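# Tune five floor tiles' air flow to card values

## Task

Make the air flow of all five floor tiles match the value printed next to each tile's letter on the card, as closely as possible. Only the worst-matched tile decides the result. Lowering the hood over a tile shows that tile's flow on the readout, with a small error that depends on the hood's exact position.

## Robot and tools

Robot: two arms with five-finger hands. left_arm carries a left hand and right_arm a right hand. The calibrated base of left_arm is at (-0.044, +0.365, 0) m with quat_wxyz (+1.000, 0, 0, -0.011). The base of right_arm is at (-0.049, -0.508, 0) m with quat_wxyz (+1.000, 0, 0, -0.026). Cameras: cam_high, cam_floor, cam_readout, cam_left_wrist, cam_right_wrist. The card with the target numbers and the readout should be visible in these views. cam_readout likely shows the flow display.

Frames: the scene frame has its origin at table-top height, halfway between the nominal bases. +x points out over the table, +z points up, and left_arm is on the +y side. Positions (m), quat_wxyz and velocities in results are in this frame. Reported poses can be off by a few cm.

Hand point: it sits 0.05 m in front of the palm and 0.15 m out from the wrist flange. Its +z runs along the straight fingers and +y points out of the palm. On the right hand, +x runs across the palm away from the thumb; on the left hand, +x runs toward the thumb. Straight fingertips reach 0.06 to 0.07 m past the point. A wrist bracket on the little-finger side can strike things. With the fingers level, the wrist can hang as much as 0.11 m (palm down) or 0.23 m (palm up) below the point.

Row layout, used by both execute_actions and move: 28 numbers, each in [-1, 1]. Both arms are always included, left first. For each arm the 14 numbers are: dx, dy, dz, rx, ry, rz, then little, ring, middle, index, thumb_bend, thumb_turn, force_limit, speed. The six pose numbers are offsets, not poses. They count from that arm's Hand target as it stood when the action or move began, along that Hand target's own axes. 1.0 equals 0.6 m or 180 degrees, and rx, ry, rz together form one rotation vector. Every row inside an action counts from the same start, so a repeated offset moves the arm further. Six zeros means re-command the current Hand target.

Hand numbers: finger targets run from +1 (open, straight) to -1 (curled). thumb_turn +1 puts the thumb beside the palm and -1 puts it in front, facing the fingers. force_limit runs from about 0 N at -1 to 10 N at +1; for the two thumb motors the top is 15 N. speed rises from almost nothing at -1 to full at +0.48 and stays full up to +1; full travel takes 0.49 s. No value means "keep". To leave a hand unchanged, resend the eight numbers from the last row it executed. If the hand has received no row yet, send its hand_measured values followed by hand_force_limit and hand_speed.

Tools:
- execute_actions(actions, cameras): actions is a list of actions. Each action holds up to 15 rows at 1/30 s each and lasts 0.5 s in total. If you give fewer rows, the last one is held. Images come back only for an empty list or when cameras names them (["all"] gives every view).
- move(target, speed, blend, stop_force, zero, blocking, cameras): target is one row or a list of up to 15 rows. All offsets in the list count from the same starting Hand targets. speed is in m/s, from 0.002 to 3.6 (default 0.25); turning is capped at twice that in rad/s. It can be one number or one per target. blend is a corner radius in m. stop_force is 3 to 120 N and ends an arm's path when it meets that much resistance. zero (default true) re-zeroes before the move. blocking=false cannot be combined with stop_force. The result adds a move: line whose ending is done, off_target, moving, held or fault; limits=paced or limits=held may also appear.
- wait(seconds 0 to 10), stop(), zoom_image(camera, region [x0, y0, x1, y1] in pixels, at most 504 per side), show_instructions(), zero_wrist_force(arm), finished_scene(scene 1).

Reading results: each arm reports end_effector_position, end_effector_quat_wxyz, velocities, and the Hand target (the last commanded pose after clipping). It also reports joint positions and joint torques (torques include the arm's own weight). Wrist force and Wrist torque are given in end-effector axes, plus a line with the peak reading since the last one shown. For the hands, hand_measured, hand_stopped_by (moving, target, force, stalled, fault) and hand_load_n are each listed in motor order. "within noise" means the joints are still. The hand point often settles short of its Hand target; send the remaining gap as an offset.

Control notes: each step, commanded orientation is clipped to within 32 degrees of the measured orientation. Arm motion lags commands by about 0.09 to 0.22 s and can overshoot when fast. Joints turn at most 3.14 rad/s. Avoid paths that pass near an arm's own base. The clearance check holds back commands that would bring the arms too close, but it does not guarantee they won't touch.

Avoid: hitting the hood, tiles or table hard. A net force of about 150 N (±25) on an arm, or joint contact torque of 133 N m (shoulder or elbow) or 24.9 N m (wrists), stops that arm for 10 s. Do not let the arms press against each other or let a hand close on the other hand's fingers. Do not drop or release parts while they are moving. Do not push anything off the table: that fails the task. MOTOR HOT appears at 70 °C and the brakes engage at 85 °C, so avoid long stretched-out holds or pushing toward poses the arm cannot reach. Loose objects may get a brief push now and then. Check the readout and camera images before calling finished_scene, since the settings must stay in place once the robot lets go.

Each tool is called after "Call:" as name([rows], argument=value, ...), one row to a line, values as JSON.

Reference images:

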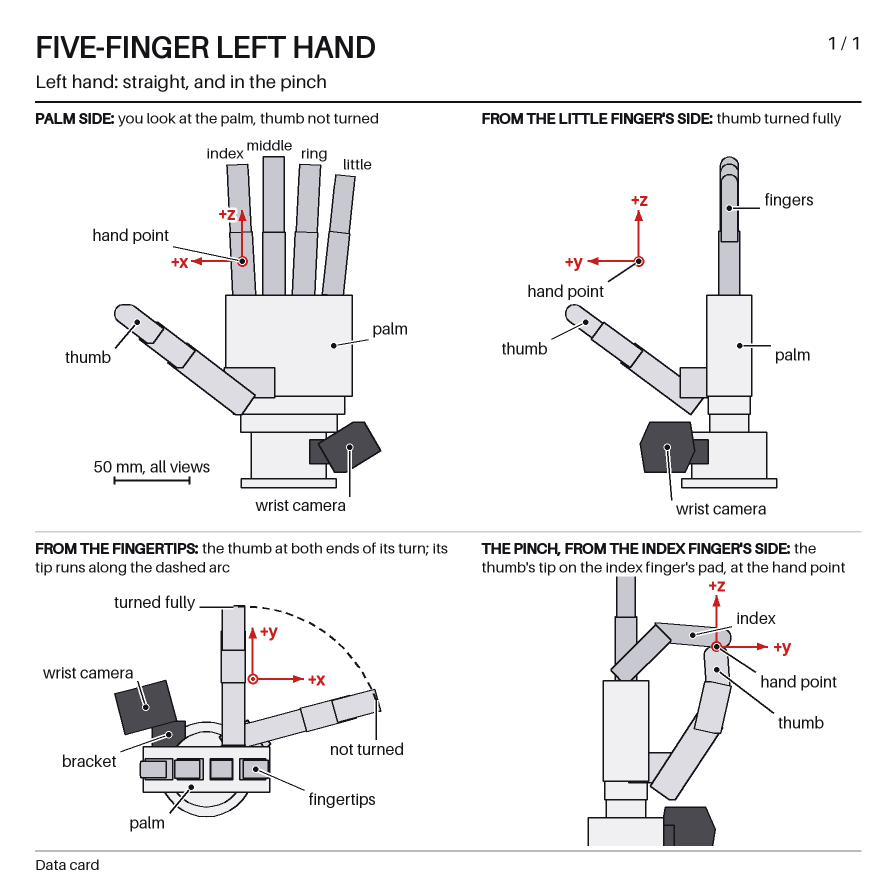

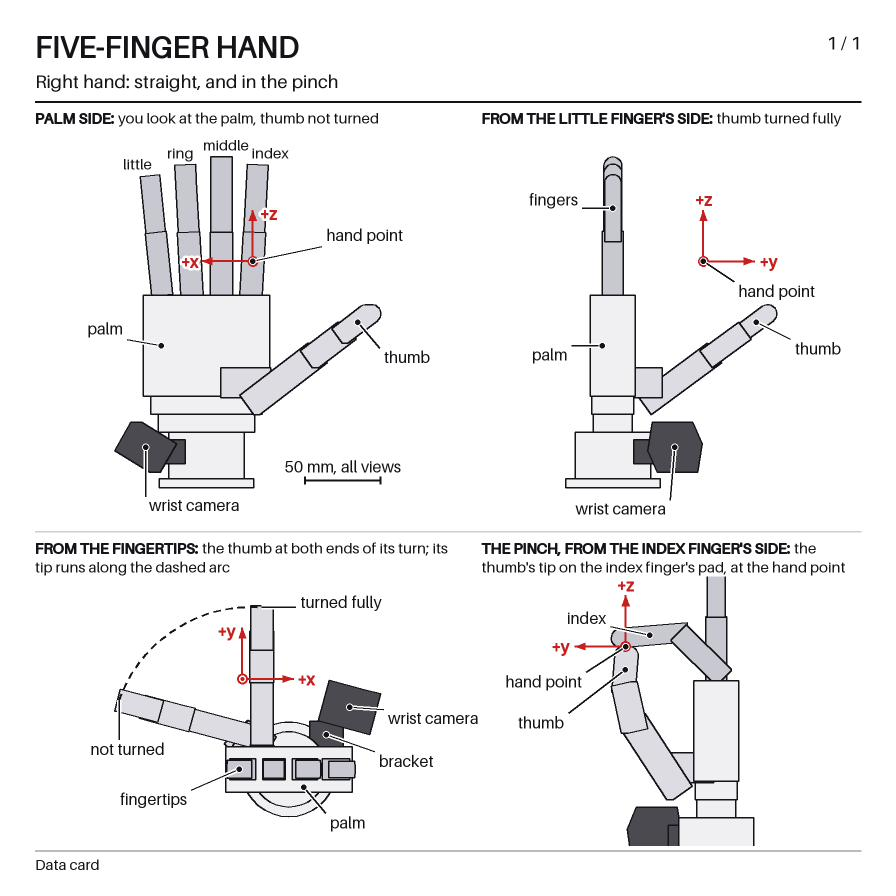

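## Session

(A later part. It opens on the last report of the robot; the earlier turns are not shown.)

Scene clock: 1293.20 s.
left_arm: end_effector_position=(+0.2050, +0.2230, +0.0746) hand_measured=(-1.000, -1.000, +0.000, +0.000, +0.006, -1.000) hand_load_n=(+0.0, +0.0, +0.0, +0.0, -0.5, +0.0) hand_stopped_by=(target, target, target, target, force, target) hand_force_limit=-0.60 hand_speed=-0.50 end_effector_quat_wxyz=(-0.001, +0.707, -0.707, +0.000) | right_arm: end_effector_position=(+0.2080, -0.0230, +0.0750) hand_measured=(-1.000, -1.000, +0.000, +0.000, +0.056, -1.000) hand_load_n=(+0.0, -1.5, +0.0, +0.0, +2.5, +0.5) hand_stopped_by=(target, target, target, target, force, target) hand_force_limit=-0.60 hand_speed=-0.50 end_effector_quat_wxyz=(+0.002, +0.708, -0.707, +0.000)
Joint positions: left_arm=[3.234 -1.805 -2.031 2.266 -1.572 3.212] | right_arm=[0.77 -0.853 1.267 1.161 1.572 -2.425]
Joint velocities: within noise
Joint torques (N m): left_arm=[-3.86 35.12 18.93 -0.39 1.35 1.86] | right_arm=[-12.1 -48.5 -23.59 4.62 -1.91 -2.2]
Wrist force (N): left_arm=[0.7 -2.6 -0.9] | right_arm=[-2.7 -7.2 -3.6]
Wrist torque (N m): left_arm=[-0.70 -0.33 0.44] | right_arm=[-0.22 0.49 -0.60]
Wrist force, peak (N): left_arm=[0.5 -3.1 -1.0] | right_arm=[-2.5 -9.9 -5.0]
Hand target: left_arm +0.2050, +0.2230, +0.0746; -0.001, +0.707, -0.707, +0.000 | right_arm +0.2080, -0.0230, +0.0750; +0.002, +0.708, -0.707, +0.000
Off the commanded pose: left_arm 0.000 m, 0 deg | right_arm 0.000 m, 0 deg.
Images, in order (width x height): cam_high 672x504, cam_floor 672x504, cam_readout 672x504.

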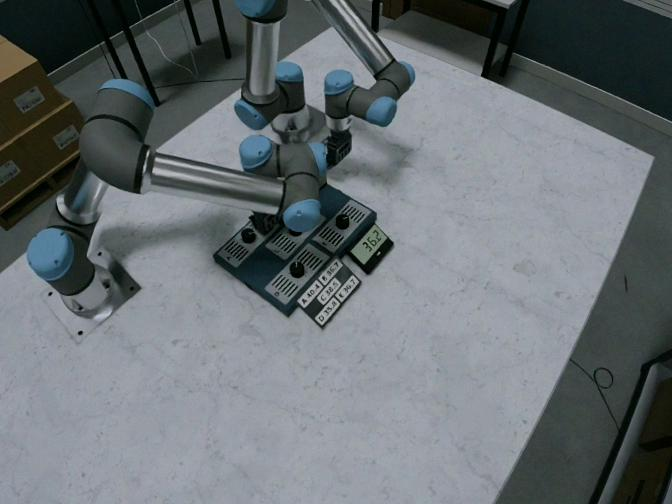

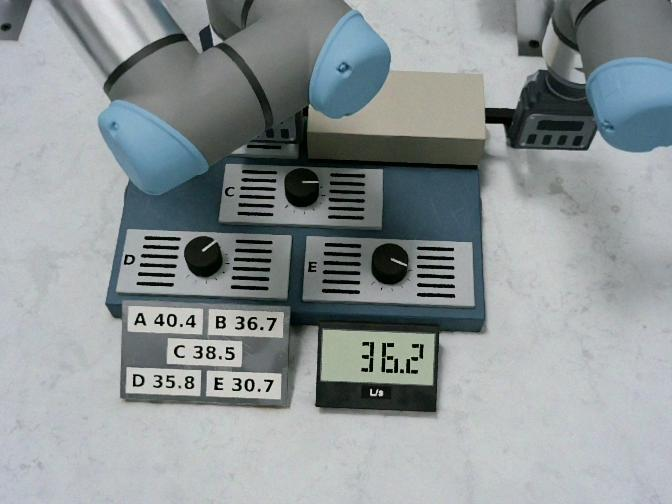

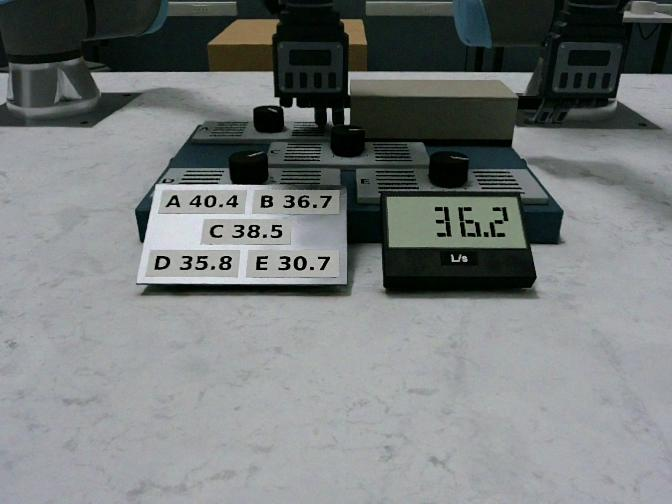

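Call:
move([
  [0,0,0,0,0,0,-1,-1,0,0,-0.3,-1,-0.6,-0.5, 0,0,0,0,0,0,-1,-1,0,0,1,-1,-0.5,0],
  [0,0,0,0,0,0,-1,-1,0,0,-0.3,-1,-0.6,-0.5, 0,-0.0133,0.0025,0.125,0,0,-1,-1,0,0,1,-1,-0.5,0],
  [0,0,0,0,0,0,-1,-1,0,0,-0.3,-1,-0.6,-0.5, 0,-0.0267,0.005,0.25,0,0,-1,-1,0,0,1,-1,-0.5,0],
  [0,0,0,0,0,0,-1,-1,0,0,-0.3,-1,-0.6,-0.5, 0,-0.0267,-0.1333,0.25,0,0,-1,-1,0,0,1,-1,-0.5,0],
], speed=[0.15,0.15,0.15,0.25], blend=[0,0.002,0.002,0])

Call:
move(target=[0,0,0,0,0,0,-1,-1,0,0,-0.3,-1,-0.6,-0.5, -0.0362,-0.0667,0.1492,0.0475,-0.0633,-0.0544,-1,-1,0.2,0.2,1,-1,-0.5,0], speed=0.25, cameras=["cam_floor","cam_readout","cam_right_wrist"])

Scene clock: 1317.57 s.
left_arm: end_effector_position=(+0.2050, +0.2230, +0.0746) hand_measured=(-1.000, -1.000, +0.000, +0.000, +0.006, -1.000) hand_load_n=(+0.0, +0.0, +0.0, +0.0, +0.0, +0.0) hand_stopped_by=(target, target, target, target, force, target) hand_force_limit=-0.60 hand_speed=-0.50 end_effector_quat_wxyz=(-0.001, +0.707, -0.707, +0.000) | right_arm: end_effector_position=(+0.2242, -0.0227, +0.1548) hand_measured=(-1.000, -1.000, +0.000, +0.000, +1.000, -1.000) hand_load_n=(+0.0, +0.0, +0.0, +0.0, +0.0, +0.0) hand_stopped_by=(target, target, target, target, target, target) hand_force_limit=-0.50 hand_speed=0.00 end_effector_quat_wxyz=(-0.269, +0.655, -0.653, +0.271)
Joint positions: left_arm=[3.234 -1.805 -2.031 2.266 -1.572 3.212] | right_arm=[1.04 -1.15 1.482 0.74 2.202 -2.321]
Joint torques (N m): left_arm=[-6.26 34 19.95 -1.02 1.42 1.73] | right_arm=[-13.88 -41.39 -28.44 3.36 2.17 1.69]
Wrist force (N): left_arm=[0.5 -2.9 -1.0] | right_arm=[-2.7 -2.6 -1.3]
Wrist torque (N m): left_arm=[-0.73 -0.30 0.44] | right_arm=[-0.22 0.35 -0.46]
Wrist force, peak (N): left_arm=[0.4 -3.2 -1.0] | right_arm=[-3.0 -9.9 -5.1]
Hand target: left_arm +0.2050, +0.2230, +0.0746; -0.001, +0.707, -0.707, +0.000 | right_arm +0.2243, -0.0227, +0.1549; -0.269, +0.655, -0.653, +0.271
Off the commanded pose: left_arm 0.000 m, 0 deg | right_arm 0.000 m, 0 deg.
move: done

Scene clock: 1318.70 s.
left_arm: end_effector_position=(+0.2050, +0.2230, +0.0746) hand_measured=(-1.000, -1.000, +0.000, +0.000, +0.006, -1.000) hand_load_n=(+0.0, +0.0, +0.0, +0.5, +0.0, +0.0) hand_stopped_by=(target, target, target, target, force, target) hand_force_limit=-0.60 hand_speed=-0.50 end_effector_quat_wxyz=(-0.001, +0.707, -0.707, +0.000) | right_arm: end_effector_position=(+0.3157, -0.0010, +0.1195) hand_measured=(-1.000, -1.000, +0.200, +0.200, +1.000, -1.000) hand_load_n=(+0.0, +0.0, +0.0, +0.0, +0.0, +0.0) hand_stopped_by=(target, target, target, target, target, target) hand_force_limit=-0.50 hand_speed=0.00 end_effector_quat_wxyz=(-0.356, +0.710, -0.543, +0.274)
Joint positions: left_arm=[3.234 -1.805 -2.031 2.266 -1.572 3.212] | right_arm=[0.887 -1.151 1.568 0.307 2.022 -2.777]
Joint torques (N m): left_arm=[-5.35 34.34 18.35 -1.17 1.26 1.78] | right_arm=[4.9 -40.19 -26.91 -1.57 -0.83 -2.13]
Wrist force (N): left_arm=[0.6 -2.9 -0.9] | right_arm=[-2.8 -2.7 -1.1]
Wrist torque (N m): left_arm=[-0.73 -0.32 0.46] | right_arm=[-0.22 0.35 -0.49]
Wrist force, peak (N): left_arm=[0.7 -3.0 -0.8] | right_arm=[-3.0 -2.4 -2.6]
Hand target: left_arm +0.2050, +0.2230, +0.0746; -0.001, +0.707, -0.707, +0.000 | right_arm +0.3157, -0.0009, +0.1196; -0.356, +0.710, -0.543, +0.274
Off the commanded pose: left_arm 0.000 m, 0 deg | right_arm 0.000 m, 0 deg.
move: done
Images, in order (width x height): cam_floor 672x504, cam_readout 672x504, cam_right_wrist 672x504.

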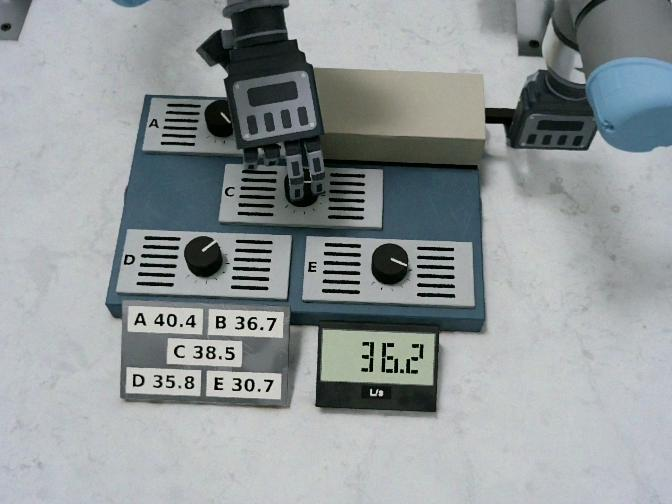

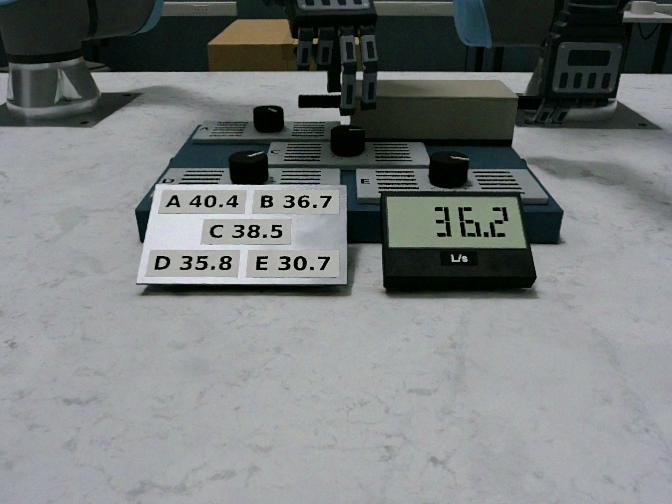

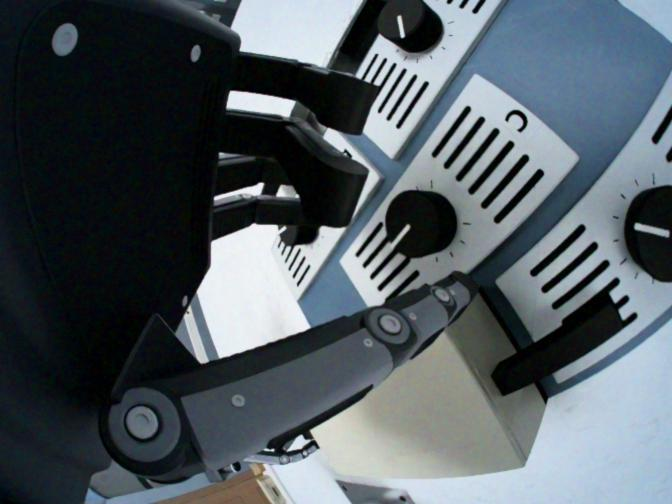

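Call:
move(target=[0,0,0,0,0,0,-1,-1,0,0,-0.3,-1,-0.6,-0.5, -0.0041,0.0042,-0.0056,0,-0.0894,-0.0659,-1,-1,0.2,0.2,1,-1,-0.5,0], speed=0.25, cameras=["cam_floor","cam_readout"])

Scene clock: 1343.33 s.
left_arm: end_effector_position=(+0.2050, +0.2230, +0.0746) hand_measured=(-1.000, -1.000, +0.000, +0.000, +0.006, -1.000) hand_load_n=(+0.0, +0.0, +0.0, +0.0, +0.0, +0.0) hand_stopped_by=(target, target, target, target, force, target) hand_force_limit=-0.60 hand_speed=-0.50 end_effector_quat_wxyz=(-0.001, +0.707, -0.707, +0.000) | right_arm: end_effector_position=(+0.3111, +0.0003, +0.1196) hand_measured=(-1.000, -1.000, +0.200, +0.200, +1.000, -1.000) hand_load_n=(+0.0, +0.0, +0.0, +0.0, +0.5, +0.0) hand_stopped_by=(target, target, target, target, target, target) hand_force_limit=-0.50 hand_speed=0.00 end_effector_quat_wxyz=(-0.398, +0.793, -0.412, +0.208) end_effector_velocity=(-0.001, +0.001, +0.000) end_effector_angular_velocity=(+0.001, +0.001, +0.006)
Joint positions: left_arm=[3.234 -1.805 -2.031 2.266 -1.572 3.212] | right_arm=[0.768 -1.229 1.665 0.206 1.656 -3.08]
Joint velocities: left_arm=[within noise] | right_arm=[0 0 0 0 -0.005 -0.002]
Joint torques (N m): left_arm=[-6.54 34.85 19.06 -1.72 1.18 1.85] | right_arm=[11.39 -24.65 -27.75 2.26 -1.63 -1.48]
Wrist force (N): left_arm=[0.8 -2.8 -1.0] | right_arm=[-2.9 -2.8 -1.5]
Wrist torque (N m): left_arm=[-0.71 -0.35 0.46] | right_arm=[-0.19 0.36 -0.53]
Wrist force, peak (N): left_arm=[0.8 -3.1 -1.1] | right_arm=[-3.1 -3.2 -1.5]
Hand target: left_arm +0.2050, +0.2230, +0.0746; -0.001, +0.707, -0.707, +0.000 | right_arm +0.3111, +0.0003, +0.1196; -0.398, +0.793, -0.412, +0.208
Off the commanded pose: left_arm 0.000 m, 0 deg | right_arm 0.000 m, 0 deg.
move: done
Images, in order (width x height): cam_floor 672x504, cam_readout 672x504.

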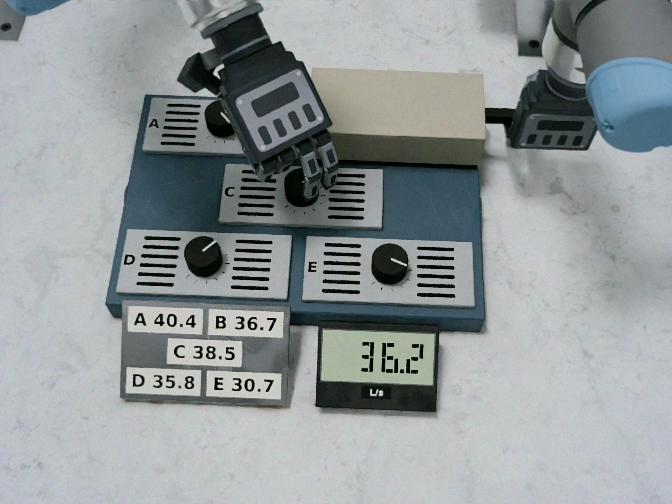

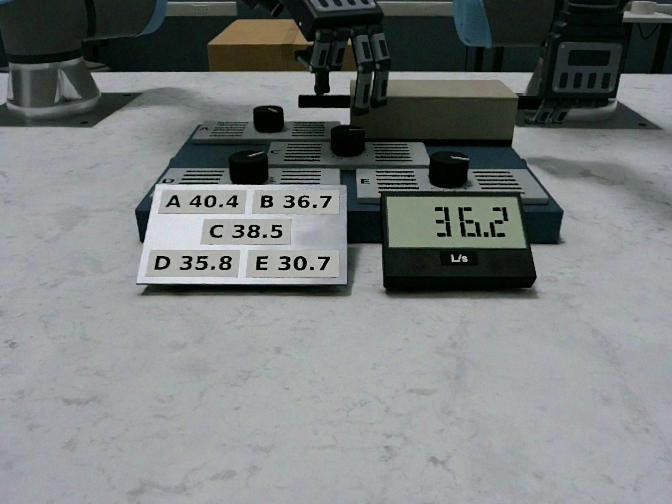

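Call:
move(target=[0,0,0,0,0,0,-1,-1,0,0,-0.3,-1,-0.6,-0.5, 0,0.0652,0.048,0,0,0,-1,-1,0.2,0.2,1,-1,-0.5,0], speed=0.08, stop_force=8)

Call:
move(target=[0,0,0,0,0,0,-1,-1,0,0,-0.3,-1,-0.6,-0.5, 0,0,0,0,0,0,-1,-1,-0.2,-0.2,0.1,-1,-0.5,-0.7], speed=0.25, cameras=["cam_floor","cam_readout"])

Scene clock: 1348.03 s.
left_arm: end_effector_position=(+0.2050, +0.2230, +0.0746) hand_measured=(-1.000, -1.000, +0.000, +0.000, +0.006, -1.000) hand_load_n=(+0.0, +0.5, +0.0, +0.0, +0.0, +0.0) hand_stopped_by=(target, target, target, target, force, target) hand_force_limit=-0.60 hand_speed=-0.50 end_effector_quat_wxyz=(-0.001, +0.707, -0.707, +0.000) | right_arm: end_effector_position=(+0.3109, +0.0001, +0.0710) hand_measured=(-1.000, -1.000, +0.200, +0.200, +1.000, -1.000) hand_load_n=(+0.0, +0.0, +0.0, +0.0, +0.0, +0.0) hand_stopped_by=(target, target, target, target, target, target) hand_force_limit=-0.50 hand_speed=0.00 end_effector_quat_wxyz=(-0.398, +0.793, -0.412, +0.208)
Joint positions: left_arm=[3.234 -1.805 -2.031 2.266 -1.572 3.212] | right_arm=[0.768 -1.174 1.728 0.089 1.656 -3.08]
Joint torques (N m): left_arm=[-7.13 34.95 19.47 -2.28 1.36 1.62] | right_arm=[-9.82 -30.5 -26.69 -0.7 -1.03 -2.07]
Wrist force (N): left_arm=[0.5 -2.7 -0.9] | right_arm=[-2.8 -2.6 -1.4]
Wrist torque (N m): left_arm=[-0.71 -0.30 0.44] | right_arm=[-0.18 0.35 -0.52]
Wrist force, peak (N): left_arm=[0.4 -3.1 -0.8] | right_arm=[-3.0 -3.7 -1.9]
Hand target: left_arm +0.2050, +0.2230, +0.0746; -0.001, +0.707, -0.707, +0.000 | right_arm +0.3109, +0.0001, +0.0710; -0.398, +0.793, -0.412, +0.208
Off the commanded pose: left_arm 0.000 m, 0 deg | right_arm 0.000 m, 0 deg.
move: done

Scene clock: 1349.37 s.
left_arm: end_effector_position=(+0.2050, +0.2230, +0.0746) hand_measured=(-1.000, -1.000, +0.000, +0.000, +0.006, -1.000) hand_load_n=(+0.0, +0.0, +0.0, +0.0, +0.0, +0.0) hand_stopped_by=(target, target, target, target, force, target) hand_force_limit=-0.60 hand_speed=-0.50 end_effector_quat_wxyz=(-0.001, +0.707, -0.707, +0.000) | right_arm: end_effector_position=(+0.3109, +0.0001, +0.0710) hand_measured=(-1.000, -1.000, +0.044, +0.012, +0.548, -1.000) hand_load_n=(+0.5, +0.0, +10.5, +7.0, +4.5, +0.0) hand_stopped_by=(target, target, force, force, force, target) hand_force_limit=-0.50 hand_speed=-0.70 end_effector_quat_wxyz=(-0.398, +0.793, -0.412, +0.208)
Joint positions: left_arm=[3.234 -1.805 -2.031 2.266 -1.572 3.212] | right_arm=[0.768 -1.174 1.728 0.089 1.656 -3.08]
Joint torques (N m): left_arm=[-6.41 35.21 19.68 -2.26 1.3 1.68] | right_arm=[-10.48 -29.5 -7.34 4.73 -0.81 -2.07]
Wrist force (N): left_arm=[0.7 -2.8 -0.7] | right_arm=[-3.3 -5.0 12.4]
Wrist torque (N m): left_arm=[-0.73 -0.32 0.45] | right_arm=[-0.09 0.22 -0.56]
Wrist force, peak (N): left_arm=[0.7 -3.1 -1.0] | right_arm=[-3.4 -7.4 15.0]
Hand target: left_arm +0.2050, +0.2230, +0.0746; -0.001, +0.707, -0.707, +0.000 | right_arm +0.3109, +0.0001, +0.0710; -0.398, +0.793, -0.412, +0.208
Off the commanded pose: left_arm 0.000 m, 0 deg | right_arm 0.000 m, 0 deg.
move: done
Images, in order (width x height): cam_floor 672x504, cam_readout 672x504.

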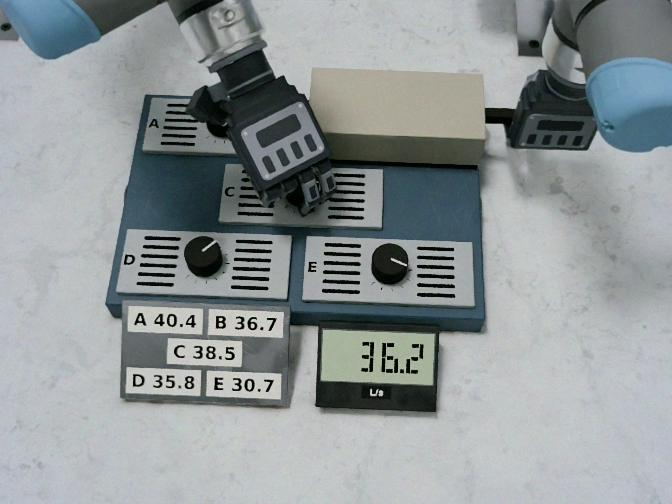

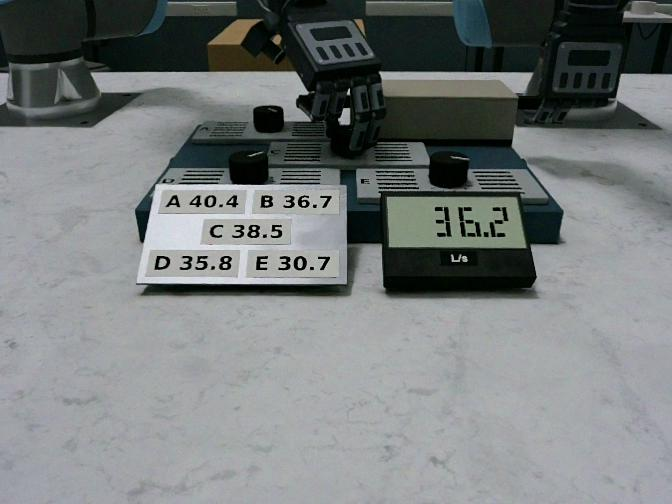

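Call:
move([
  [0,0,0,0,0,0,-1,-1,0,0,-0.3,-1,-0.6,-0.5, -0.0037,0.0028,-0.0038,0,-0.0671,-0.0494,-1,-1,-0.2,-0.2,0.1,-1,-0.5,-0.7],
  [0,0,0,0,0,0,-1,-1,0,0,-0.3,-1,-0.6,-0.5, -0.006,0.0061,-0.0083,0,-0.1342,-0.0988,-1,-1,-0.2,-0.2,0.1,-1,-0.5,-0.7],
], speed=0.2, blend=[0.002,0], cameras=["cam_floor","cam_readout"])

Scene clock: 1359.93 s.
left_arm: end_effector_position=(+0.2050, +0.2230, +0.0746) hand_measured=(-1.000, -1.000, +0.000, +0.000, +0.006, -1.000) hand_load_n=(+0.0, +0.0, +0.0, +0.5, +0.0, +0.0) hand_stopped_by=(target, target, target, target, force, target) hand_force_limit=-0.60 hand_speed=-0.50 end_effector_quat_wxyz=(-0.001, +0.707, -0.707, +0.000) | right_arm: end_effector_position=(+0.3039, -0.0005, +0.0710) hand_measured=(-1.000, -1.000, +0.044, +0.010, +0.550, -1.000) hand_load_n=(+0.0, +0.5, +3.5, +0.0, +10.5, +3.5) hand_stopped_by=(target, target, force, force, force, target) hand_force_limit=-0.50 hand_speed=-0.70 end_effector_quat_wxyz=(-0.438, +0.872, -0.193, +0.096)
Joint positions: left_arm=[3.234 -1.805 -2.031 2.266 -1.572 3.212] | right_arm=[0.596 -1.139 1.691 0.179 1.107 -3.521]
Joint torques (N m): left_arm=[-6.97 34.84 19.56 -3.11 1.32 1.8] | right_arm=[14.15 -33.53 -11.62 -3.5 -0.8 -1.7]
Wrist force (N): left_arm=[0.8 -2.8 -0.9] | right_arm=[-6.3 -5.1 -14.6]
Wrist torque (N m): left_arm=[-0.72 -0.34 0.46] | right_arm=[-0.51 0.58 -0.49]
Wrist force, peak (N): left_arm=[0.8 -3.2 -0.8] | right_arm=[-4.5 -5.1 -16.5]
Hand target: left_arm +0.2050, +0.2230, +0.0746; -0.001, +0.707, -0.707, +0.000 | right_arm +0.3038, -0.0005, +0.0710; -0.438, +0.872, -0.193, +0.096
Off the commanded pose: left_arm 0.000 m, 0 deg | right_arm 0.000 m, 0 deg.
move: done
Images, in order (width x height): cam_floor 672x504, cam_readout 672x504.

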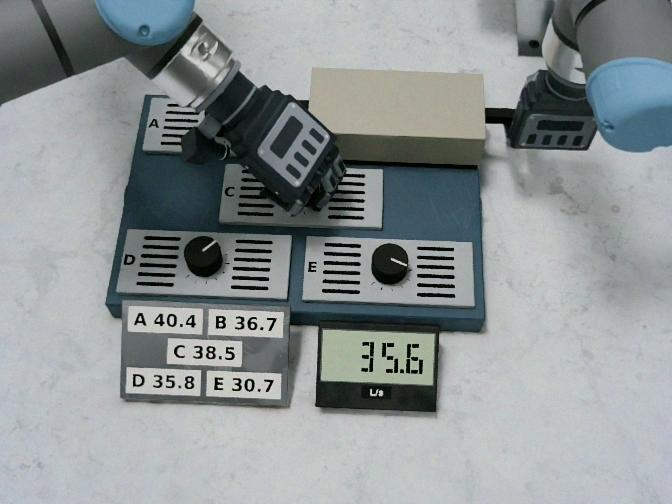

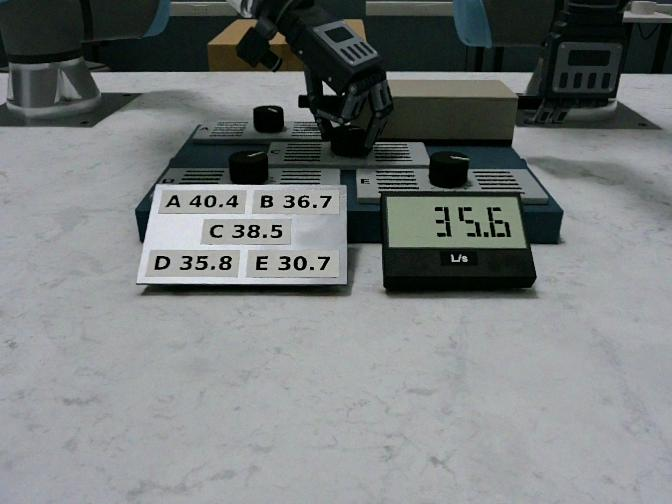

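Call:
move(target=[0,0,0,0,0,0,-1,-1,0,0,-0.3,-1,-0.6,-0.5, -0.0041,0.0032,-0.0044,0,-0.076,-0.056,-1,-1,-0.2,-0.2,0.1,-1,-0.5,-0.7], speed=0.2, cameras=["cam_readout"])

Call:
move(target=[0,0,0,0,0,0,-1,-1,0,0,1,-1,-0.5,0, 0,0,0,0,0,0,-1,-1,0.25,0.25,1,-1,-0.5,0.2], speed=0.25)

Call:
move([
  [0,-0.0133,0.0025,0.125,0,0,-1,-1,0,0,1,-1,-0.5,0, 0,-0.1073,-0.0791,0,0,0,-1,-1,0.25,0.25,1,-1,-0.5,0.2],
  [0,-0.0267,0.005,0.25,0,0,-1,-1,0,0,1,-1,-0.5,0, 0,-0.1073,-0.0791,0,0,0,-1,-1,0.25,0.25,1,-1,-0.5,0.2],
  [0,-0.0267,-0.1333,0.25,0,0,-1,-1,0,0,1,-1,-0.5,0, -0.1207,-0.0821,-0.1246,-0.0393,0.3457,0.2971,-1,-1,0.25,0.25,1,-1,-0.5,0.2],
], speed=[0.15,0.15,0.5], blend=[0.002,0.002,0], cameras=["cam_floor","cam_readout"])

Scene clock: 1384.67 s.
left_arm: end_effector_position=(+0.2050, +0.2230, +0.0746) hand_measured=(-1.000, -1.000, +0.000, +0.000, +0.006, -1.000) hand_load_n=(+0.0, +0.5, +0.5, +0.0, +0.0, +0.0) hand_stopped_by=(target, target, target, target, force, target) hand_force_limit=-0.60 hand_speed=-0.50 end_effector_quat_wxyz=(-0.001, +0.707, -0.707, +0.000) | right_arm: end_effector_position=(+0.3003, -0.0024, +0.0711) hand_measured=(-1.000, -1.000, +0.044, +0.010, +0.552, -1.000) hand_load_n=(+0.5, +0.0, +0.0, +0.0, +17.5, +5.5) hand_stopped_by=(target, target, force, force, force, target) hand_force_limit=-0.50 hand_speed=-0.70 end_effector_quat_wxyz=(-0.448, +0.891, -0.062, +0.030)
Joint positions: left_arm=[3.234 -1.805 -2.031 2.266 -1.572 3.212] | right_arm=[0.534 -1.042 1.576 0.374 0.859 -3.835]
Joint torques (N m): left_arm=[-7.15 34.41 17.88 -3.7 1.33 1.84] | right_arm=[18.59 -30.13 -20.37 -3.73 -3.24 -1.63]
Wrist force (N): left_arm=[0.4 -2.9 -0.9] | right_arm=[-7.4 1.4 -27.0]
Wrist torque (N m): left_arm=[-0.74 -0.29 0.43] | right_arm=[-0.71 0.76 -0.30]
Wrist force, peak (N): left_arm=[0.8 -3.0 -0.8] | right_arm=[-7.9 1.1 -28.0]
Hand target: left_arm +0.2050, +0.2230, +0.0746; -0.001, +0.707, -0.707, +0.000 | right_arm +0.3002, -0.0024, +0.0711; -0.448, +0.891, -0.062, +0.030
Off the commanded pose: left_arm 0.000 m, 0 deg | right_arm 0.000 m, 0 deg.
move: done
Images, in order (width x height): cam_readout 672x504.

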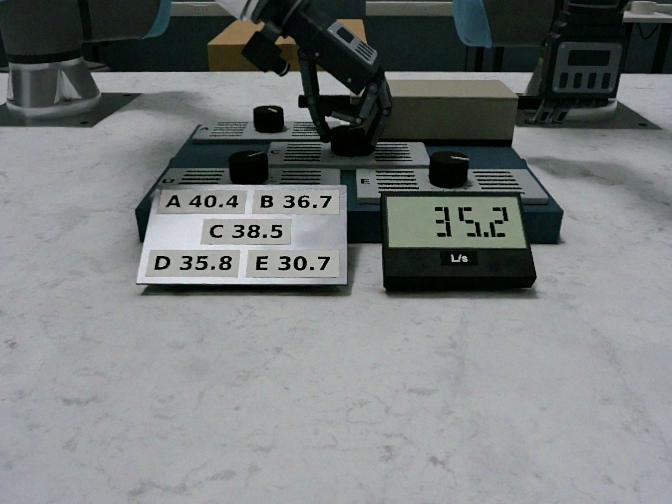

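Scene clock: 1385.63 s.
left_arm: end_effector_position=(+0.2050, +0.2230, +0.0746) hand_measured=(-1.000, -1.000, +0.000, +0.000, +1.000, -1.000) hand_load_n=(+0.0, +0.0, +0.0, +0.0, +0.0, +0.0) hand_stopped_by=(target, target, target, target, target, target) hand_force_limit=-0.50 hand_speed=0.00 end_effector_quat_wxyz=(-0.001, +0.707, -0.707, +0.000) | right_arm: end_effector_position=(+0.3001, -0.0024, +0.0711) hand_measured=(-1.000, -1.000, +0.250, +0.250, +1.000, -1.000) hand_load_n=(+0.0, +0.0, +0.0, +0.0, +0.0, +0.0) hand_stopped_by=(target, target, target, target, target, target) hand_force_limit=-0.50 hand_speed=0.20 end_effector_quat_wxyz=(-0.448, +0.891, -0.062, +0.030)
Joint positions: left_arm=[3.234 -1.805 -2.031 2.266 -1.572 3.212] | right_arm=[0.534 -1.042 1.576 0.374 0.858 -3.836]
Joint torques (N m): left_arm=[-6.7 33.87 18.41 -3.72 1.24 1.96] | right_arm=[5.68 -30.7 -25.65 2.71 0.33 -2.07]
Wrist force (N): left_arm=[0.6 -2.8 -0.8] | right_arm=[-2.7 -2.8 -1.4]
Wrist torque (N m): left_arm=[-0.73 -0.31 0.45] | right_arm=[-0.21 0.34 -0.49]
Wrist force, peak (N): left_arm=[0.6 -3.0 -0.9] | right_arm=[-7.2 1.4 -27.3]
Hand target: left_arm +0.2050, +0.2230, +0.0746; -0.001, +0.707, -0.707, +0.000 | right_arm +0.3002, -0.0024, +0.0711; -0.448, +0.891, -0.062, +0.030
Off the commanded pose: left_arm 0.000 m, 0 deg | right_arm 0.000 m, 0 deg.
move: done

Scene clock: 1390.37 s.
left_arm: end_effector_position=(+0.2210, +0.2229, +0.1546) hand_measured=(-1.000, -1.000, +0.000, +0.000, +1.000, -1.000) hand_load_n=(+0.0, +0.0, +0.0, +0.0, +0.0, +0.0) hand_stopped_by=(target, target, target, target, target, target) hand_force_limit=-0.50 hand_speed=0.00 end_effector_quat_wxyz=(-0.271, +0.653, -0.654, +0.270) | right_arm: end_effector_position=(+0.2243, -0.0227, +0.1554) hand_measured=(-1.000, -1.000, +0.250, +0.250, +1.000, -1.000) hand_load_n=(+0.0, +0.0, +0.0, +0.0, +0.0, +0.0) hand_stopped_by=(target, target, target, target, target, target) hand_force_limit=-0.50 hand_speed=0.20 end_effector_quat_wxyz=(-0.269, +0.655, -0.652, +0.271)
Joint positions: left_arm=[3.343 -1.075 -2.304 2.587 -1.445 3.27] | right_arm=[1.04 -1.15 1.481 0.741 2.202 -2.322]
Joint torques (N m): left_arm=[7.85 -14.84 9.96 1.09 1.41 2.07] | right_arm=[-13.97 -27.73 -22.91 3.42 2.29 2.74]
Wrist force (N): left_arm=[0.2 -4.2 0.4] | right_arm=[-2.9 -2.5 -1.5]
Wrist torque (N m): left_arm=[-1.18 -0.15 0.68] | right_arm=[-0.18 0.39 -0.39]
Wrist force, peak (N): left_arm=[-0.3 -4.0 3.1] | right_arm=[-2.8 -3.7 -1.8]
Hand target: left_arm +0.2210, +0.2229, +0.1546; -0.271, +0.653, -0.654, +0.270 | right_arm +0.2244, -0.0228, +0.1554; -0.269, +0.655, -0.653, +0.271
Off the commanded pose: left_arm 0.000 m, 0 deg | right_arm 0.000 m, 0 deg.
move: done
Images, in order (width x height): cam_floor 672x504, cam_readout 672x504.

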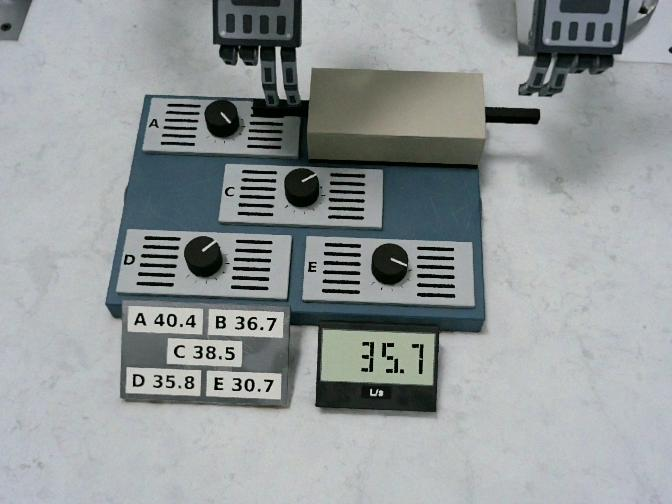

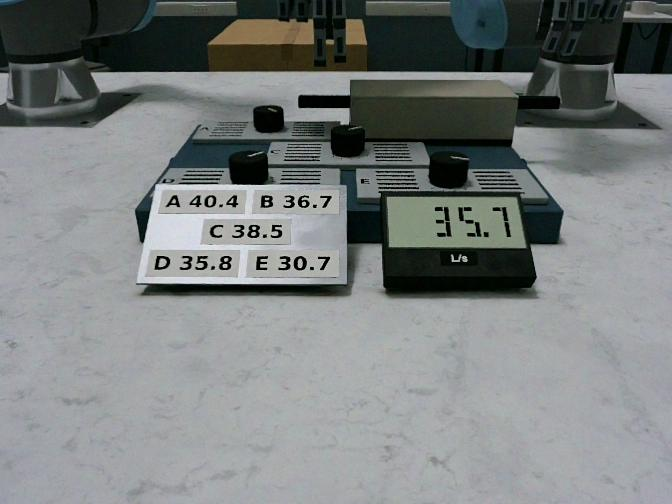

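Call:
zoom_image(camera="cam_floor", region=[240, 160, 420, 295])

Scaled by 2.800 from the camera's 672x504 image, which has a finer 960x720 frame.

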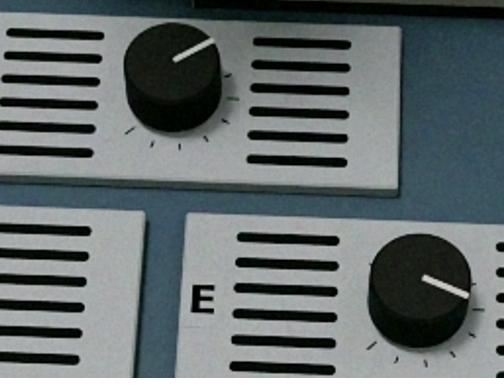

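Call:
move(target=[0,0,0,0,0,0,-1,-1,0,0,1,-1,-0.5,0, -0.0378,-0.0604,0.1439,0.0463,-0.1476,-0.1268,-1,-1,0.2,0.2,1,-1,-0.5,0], speed=0.3)

Call:
move(target=[0,0,0,0,0,0,-1,-1,0,0,1,-1,-0.5,0, 0,0.0657,0.0484,0,0,0,-1,-1,0.2,0.2,1,-1,-0.5,0], speed=0.08, stop_force=8)

Call:
move(target=[0,0,0,0,0,0,-1,-1,0,0,1,-1,-0.5,0, 0,0,0,0,0,0,-1,-1,-0.2,-0.2,0.1,-1,-0.5,-0.7], speed=0.25, cameras=["cam_readout"])

Call:
move(target=[0,0,0,0,0,0,-1,-1,0,0,1,-1,-0.5,0, -0.0033,0.0038,-0.0051,0,-0.076,-0.056,-1,-1,-0.2,-0.2,0.1,-1,-0.5,-0.7], speed=0.2, cameras=["cam_readout"])

Call:
move(target=[0,0,0,0,0,0,-1,-1,0,0,1,-1,-0.5,0, 0,0,0,0,0,0,-1,-1,0.25,0.25,1,-1,-0.5,0.2], speed=0.25)

Call:
move(target=[0,0,0,0,0,0,-1,-1,0,0,1,-1,-0.5,0, 0,-0.1073,-0.0791,0,0,0,-1,-1,0.25,0.25,1,-1,-0.5,0.2], speed=0.3, cameras=["cam_floor","cam_readout"])

Scene clock: 1418.80 s.
left_arm: end_effector_position=(+0.2210, +0.2229, +0.1546) hand_measured=(-1.000, -1.000, +0.000, +0.000, +1.000, -1.000) hand_load_n=(+0.0, +0.0, +0.0, +0.0, +0.0, +0.0) hand_stopped_by=(target, target, target, target, target, target) hand_force_limit=-0.50 hand_speed=0.00 end_effector_quat_wxyz=(-0.271, +0.653, -0.654, +0.270) | right_arm: end_effector_position=(+0.3109, -0.0001, +0.1196) hand_measured=(-1.000, -1.000, +0.200, +0.200, +1.000, -1.000) hand_load_n=(+0.0, +0.0, +0.0, +0.0, +0.0, +0.0) hand_stopped_by=(target, target, target, target, target, target) hand_force_limit=-0.50 hand_speed=0.00 end_effector_quat_wxyz=(-0.398, +0.793, -0.412, +0.208) end_effector_velocity=(-0.001, +0.001, -0.001) end_effector_angular_velocity=(-0.001, +0.001, +0.007)
Joint positions: left_arm=[3.343 -1.076 -2.304 2.587 -1.445 3.27] | right_arm=[0.767 -1.23 1.666 0.205 1.655 -3.08]
Joint velocities: left_arm=[within noise] | right_arm=[0 0.001 0.001 -0.001 -0.006 -0.004]
Joint torques (N m): left_arm=[8.69 -15.36 9.94 1.3 1.76 2.19] | right_arm=[4.52 -37.51 -28.14 -0.06 -1.03 -1.68]
Wrist force (N): left_arm=[0.1 -4.5 0.5] | right_arm=[-2.9 -2.8 -1.7]
Wrist torque (N m): left_arm=[-1.22 -0.14 0.68] | right_arm=[-0.18 0.36 -0.53]
Wrist force, peak (N): left_arm=[0.4 -4.6 0.6] | right_arm=[-3.0 -3.1 -1.6]
Hand target: left_arm +0.2210, +0.2229, +0.1546; -0.271, +0.653, -0.654, +0.270 | right_arm +0.3110, -0.0001, +0.1196; -0.398, +0.793, -0.412, +0.208
Off the commanded pose: left_arm 0.000 m, 0 deg | right_arm 0.000 m, 0 deg.
move: done

Scene clock: 1420.27 s.
left_arm: end_effector_position=(+0.2210, +0.2229, +0.1546) hand_measured=(-1.000, -1.000, +0.000, +0.000, +1.000, -1.000) hand_load_n=(+0.0, +0.0, +0.0, +0.0, +0.0, +0.0) hand_stopped_by=(target, target, target, target, target, target) hand_force_limit=-0.50 hand_speed=0.00 end_effector_quat_wxyz=(-0.271, +0.653, -0.654, +0.270) | right_arm: end_effector_position=(+0.3108, -0.0003, +0.0707) hand_measured=(-1.000, -1.000, +0.200, +0.200, +1.000, -1.000) hand_load_n=(+0.0, +0.0, +0.0, +0.0, +0.0, +0.0) hand_stopped_by=(target, target, target, target, target, target) hand_force_limit=-0.50 hand_speed=0.00 end_effector_quat_wxyz=(-0.398, +0.793, -0.412, +0.208)
Joint positions: left_arm=[3.343 -1.076 -2.304 2.587 -1.445 3.27] | right_arm=[0.767 -1.175 1.729 0.088 1.655 -3.081]
Joint torques (N m): left_arm=[8.25 -14.82 10.25 1.28 1.76 2.06] | right_arm=[-10.49 -31.58 -26.84 -0.53 -0.99 -2.02]
Wrist force (N): left_arm=[0.2 -4.3 0.7] | right_arm=[-2.8 -2.6 -1.5]
Wrist torque (N m): left_arm=[-1.20 -0.13 0.68] | right_arm=[-0.17 0.36 -0.50]
Wrist force, peak (N): left_arm=[0.3 -4.6 0.7] | right_arm=[-2.7 -3.6 -1.9]
Hand target: left_arm +0.2210, +0.2229, +0.1546; -0.271, +0.653, -0.654, +0.270 | right_arm +0.3108, -0.0003, +0.0707; -0.398, +0.793, -0.412, +0.208
Off the commanded pose: left_arm 0.000 m, 0 deg | right_arm 0.000 m, 0 deg.
move: done

Scene clock: 1421.63 s.
left_arm: end_effector_position=(+0.2210, +0.2229, +0.1546) hand_measured=(-1.000, -1.000, +0.000, +0.000, +1.000, -1.000) hand_load_n=(+0.0, +0.0, +0.0, +0.0, +0.0, +0.0) hand_stopped_by=(target, target, target, target, target, target) hand_force_limit=-0.50 hand_speed=0.00 end_effector_quat_wxyz=(-0.271, +0.653, -0.654, +0.270) | right_arm: end_effector_position=(+0.3108, -0.0003, +0.0707) hand_measured=(-1.000, -1.000, +0.066, +0.012, +0.536, -1.000) hand_load_n=(+0.0, -0.5, +2.5, +9.5, +6.0, +0.0) hand_stopped_by=(target, target, force, force, force, target) hand_force_limit=-0.50 hand_speed=-0.70 end_effector_quat_wxyz=(-0.398, +0.793, -0.412, +0.208)
Joint positions: left_arm=[3.343 -1.076 -2.304 2.587 -1.445 3.27] | right_arm=[0.767 -1.175 1.729 0.088 1.655 -3.081]
Joint torques (N m): left_arm=[7.96 -15.11 10.63 1.32 1.63 2.07] | right_arm=[-9.7 -29.05 -9.77 3.01 -0.76 -1.5]
Wrist force (N): left_arm=[0.5 -4.4 0.7] | right_arm=[-4.2 -1.5 6.9]
Wrist torque (N m): left_arm=[-1.21 -0.18 0.70] | right_arm=[-0.04 0.30 -0.48]
Wrist force, peak (N): left_arm=[0.2 -4.6 0.7] | right_arm=[-4.2 -6.1 10.2]
Hand target: left_arm +0.2210, +0.2229, +0.1546; -0.271, +0.653, -0.654, +0.270 | right_arm +0.3108, -0.0003, +0.0707; -0.398, +0.793, -0.412, +0.208
Off the commanded pose: left_arm 0.000 m, 0 deg | right_arm 0.000 m, 0 deg.
move: done
Images, in order (width x height): cam_readout 672x504.

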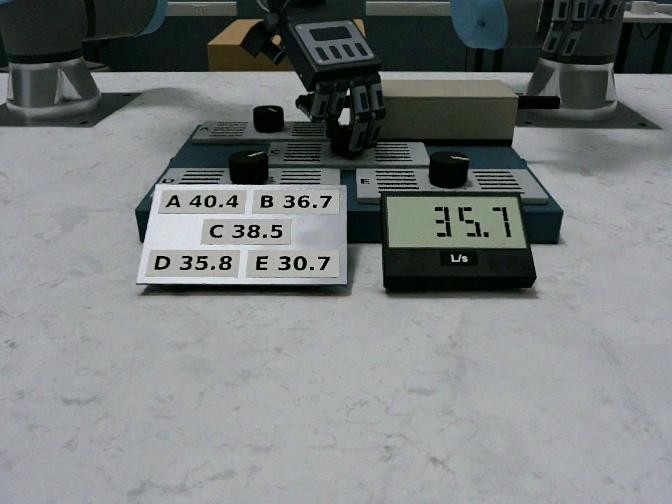

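Scene clock: 1422.87 s.
left_arm: end_effector_position=(+0.2210, +0.2229, +0.1546) hand_measured=(-1.000, -1.000, +0.000, +0.000, +1.000, -1.000) hand_load_n=(+0.0, +0.0, +0.0, +0.0, +0.0, +0.0) hand_stopped_by=(target, target, target, target, target, target) hand_force_limit=-0.50 hand_speed=0.00 end_effector_quat_wxyz=(-0.271, +0.653, -0.654, +0.270) | right_arm: end_effector_position=(+0.3067, -0.0009, +0.0707) hand_measured=(-1.000, -1.000, +0.066, +0.014, +0.536, -1.000) hand_load_n=(+0.0, +0.0, +3.0, +6.0, +6.0, +1.0) hand_stopped_by=(target, target, force, force, force, target) hand_force_limit=-0.50 hand_speed=-0.70 end_effector_quat_wxyz=(-0.425, +0.845, -0.290, +0.146)
Joint positions: left_arm=[3.343 -1.076 -2.304 2.587 -1.445 3.27] | right_arm=[0.662 -1.178 1.738 0.102 1.333 -3.323]
Joint torques (N m): left_arm=[6.89 -15.15 10.23 1.32 1.48 1.88] | right_arm=[10.96 -37.02 -6.33 -0.91 -0.76 -1.63]
Wrist force (N): left_arm=[0.3 -4.3 0.6] | right_arm=[-4.8 -8.6 -0.9]
Wrist torque (N m): left_arm=[-1.19 -0.15 0.68] | right_arm=[-0.27 0.38 -0.57]
Wrist force, peak (N): left_arm=[0.2 -4.6 0.8] | right_arm=[-5.4 -10.1 -1.1]
Hand target: left_arm +0.2210, +0.2229, +0.1546; -0.271, +0.653, -0.654, +0.270 | right_arm +0.3066, -0.0008, +0.0707; -0.425, +0.845, -0.290, +0.146
Off the commanded pose: left_arm 0.000 m, 0 deg | right_arm 0.000 m, 0 deg.
move: done
Images, in order (width x height): cam_readout 672x504.

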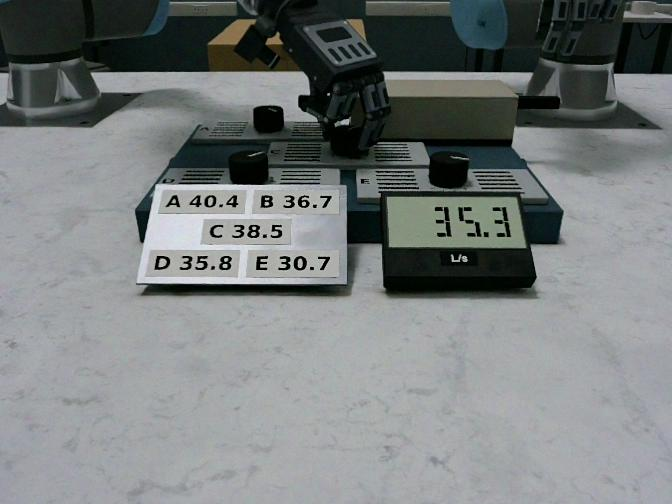

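Scene clock: 1423.43 s.
left_arm: end_effector_position=(+0.2210, +0.2229, +0.1546) hand_measured=(-1.000, -1.000, +0.000, +0.000, +1.000, -1.000) hand_load_n=(+0.0, +0.0, +0.0, +0.0, -0.5, +0.0) hand_stopped_by=(target, target, target, target, target, target) hand_force_limit=-0.50 hand_speed=0.00 end_effector_quat_wxyz=(-0.271, +0.653, -0.654, +0.270) | right_arm: end_effector_position=(+0.3066, -0.0008, +0.0706) hand_measured=(-1.000, -1.000, +0.250, +0.250, +1.000, -1.000) hand_load_n=(+0.5, +0.0, +0.0, +0.0, +0.0, +0.0) hand_stopped_by=(target, target, target, target, target, target) hand_force_limit=-0.50 hand_speed=0.20 end_effector_quat_wxyz=(-0.425, +0.845, -0.290, +0.146)
Joint positions: left_arm=[3.343 -1.076 -2.304 2.587 -1.445 3.27] | right_arm=[0.662 -1.178 1.738 0.102 1.333 -3.323]
Joint torques (N m): left_arm=[6.89 -15.38 10.57 1.28 1.59 1.93] | right_arm=[15.27 -38.81 -15.51 -1.11 -1.11 -1.71]
Wrist force (N): left_arm=[0.0 -4.6 0.4] | right_arm=[-2.8 -2.9 -1.4]
Wrist torque (N m): left_arm=[-1.23 -0.12 0.68] | right_arm=[-0.23 0.35 -0.52]
Wrist force, peak (N): left_arm=[-0.1 -4.6 0.8] | right_arm=[-4.2 -8.8 -0.9]
Hand target: left_arm +0.2210, +0.2229, +0.1546; -0.271, +0.653, -0.654, +0.270 | right_arm +0.3066, -0.0008, +0.0707; -0.425, +0.845, -0.290, +0.146
Off the commanded pose: left_arm 0.000 m, 0 deg | right_arm 0.000 m, 0 deg.
move: done

Scene clock: 1424.30 s.
left_arm: end_effector_position=(+0.2210, +0.2229, +0.1546) hand_measured=(-1.000, -1.000, +0.000, +0.000, +1.000, -1.000) hand_load_n=(+0.0, +0.5, +0.0, +0.0, +0.0, +0.0) hand_stopped_by=(target, target, target, target, target, target) hand_force_limit=-0.50 hand_speed=0.00 end_effector_quat_wxyz=(-0.271, +0.653, -0.654, +0.270) | right_arm: end_effector_position=(+0.3067, -0.0005, +0.1505) hand_measured=(-1.000, -1.000, +0.250, +0.250, +1.000, -1.000) hand_load_n=(+0.0, +0.0, +0.0, +0.0, +0.0, +0.0) hand_stopped_by=(target, target, target, target, target, target) hand_force_limit=-0.50 hand_speed=0.20 end_effector_quat_wxyz=(-0.425, +0.845, -0.290, +0.146)
Joint positions: left_arm=[3.343 -1.076 -2.304 2.587 -1.445 3.27] | right_arm=[0.663 -1.262 1.628 0.295 1.334 -3.323]
Joint torques (N m): left_arm=[7.23 -14.42 11.3 1.19 1.55 1.89] | right_arm=[-7.96 -35.58 -26.27 0.99 1.17 -1.98]
Wrist force (N): left_arm=[0.0 -4.4 0.5] | right_arm=[-3.0 -3.0 -1.3]
Wrist torque (N m): left_arm=[-1.20 -0.12 0.67] | right_arm=[-0.24 0.37 -0.53]
Wrist force, peak (N): left_arm=[0.1 -4.6 0.5] | right_arm=[-3.0 -4.4 -2.1]
Hand target: left_arm +0.2210, +0.2229, +0.1546; -0.271, +0.653, -0.654, +0.270 | right_arm +0.3068, -0.0006, +0.1507; -0.425, +0.845, -0.290, +0.146
Off the commanded pose: left_arm 0.000 m, 0 deg | right_arm 0.000 m, 0 deg.
move: done
Images, in order (width x height): cam_floor 672x504, cam_readout 672x504.

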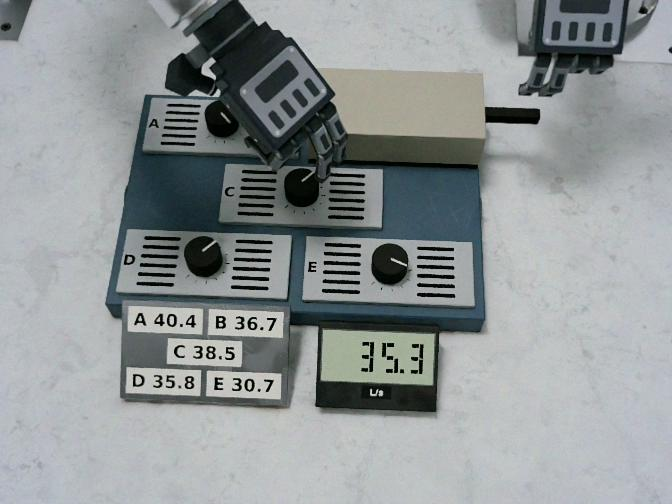

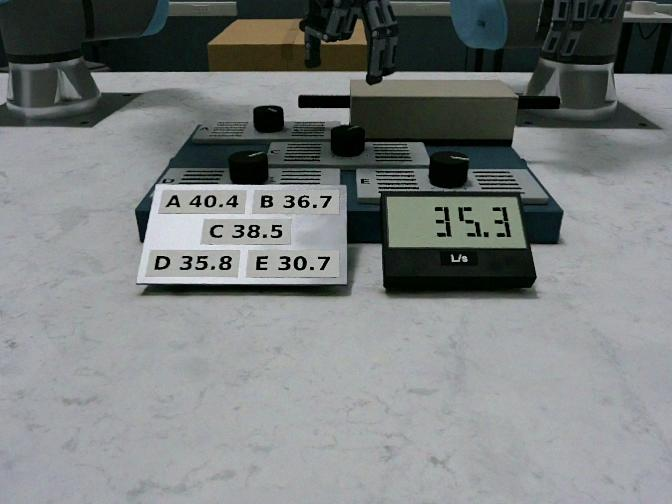

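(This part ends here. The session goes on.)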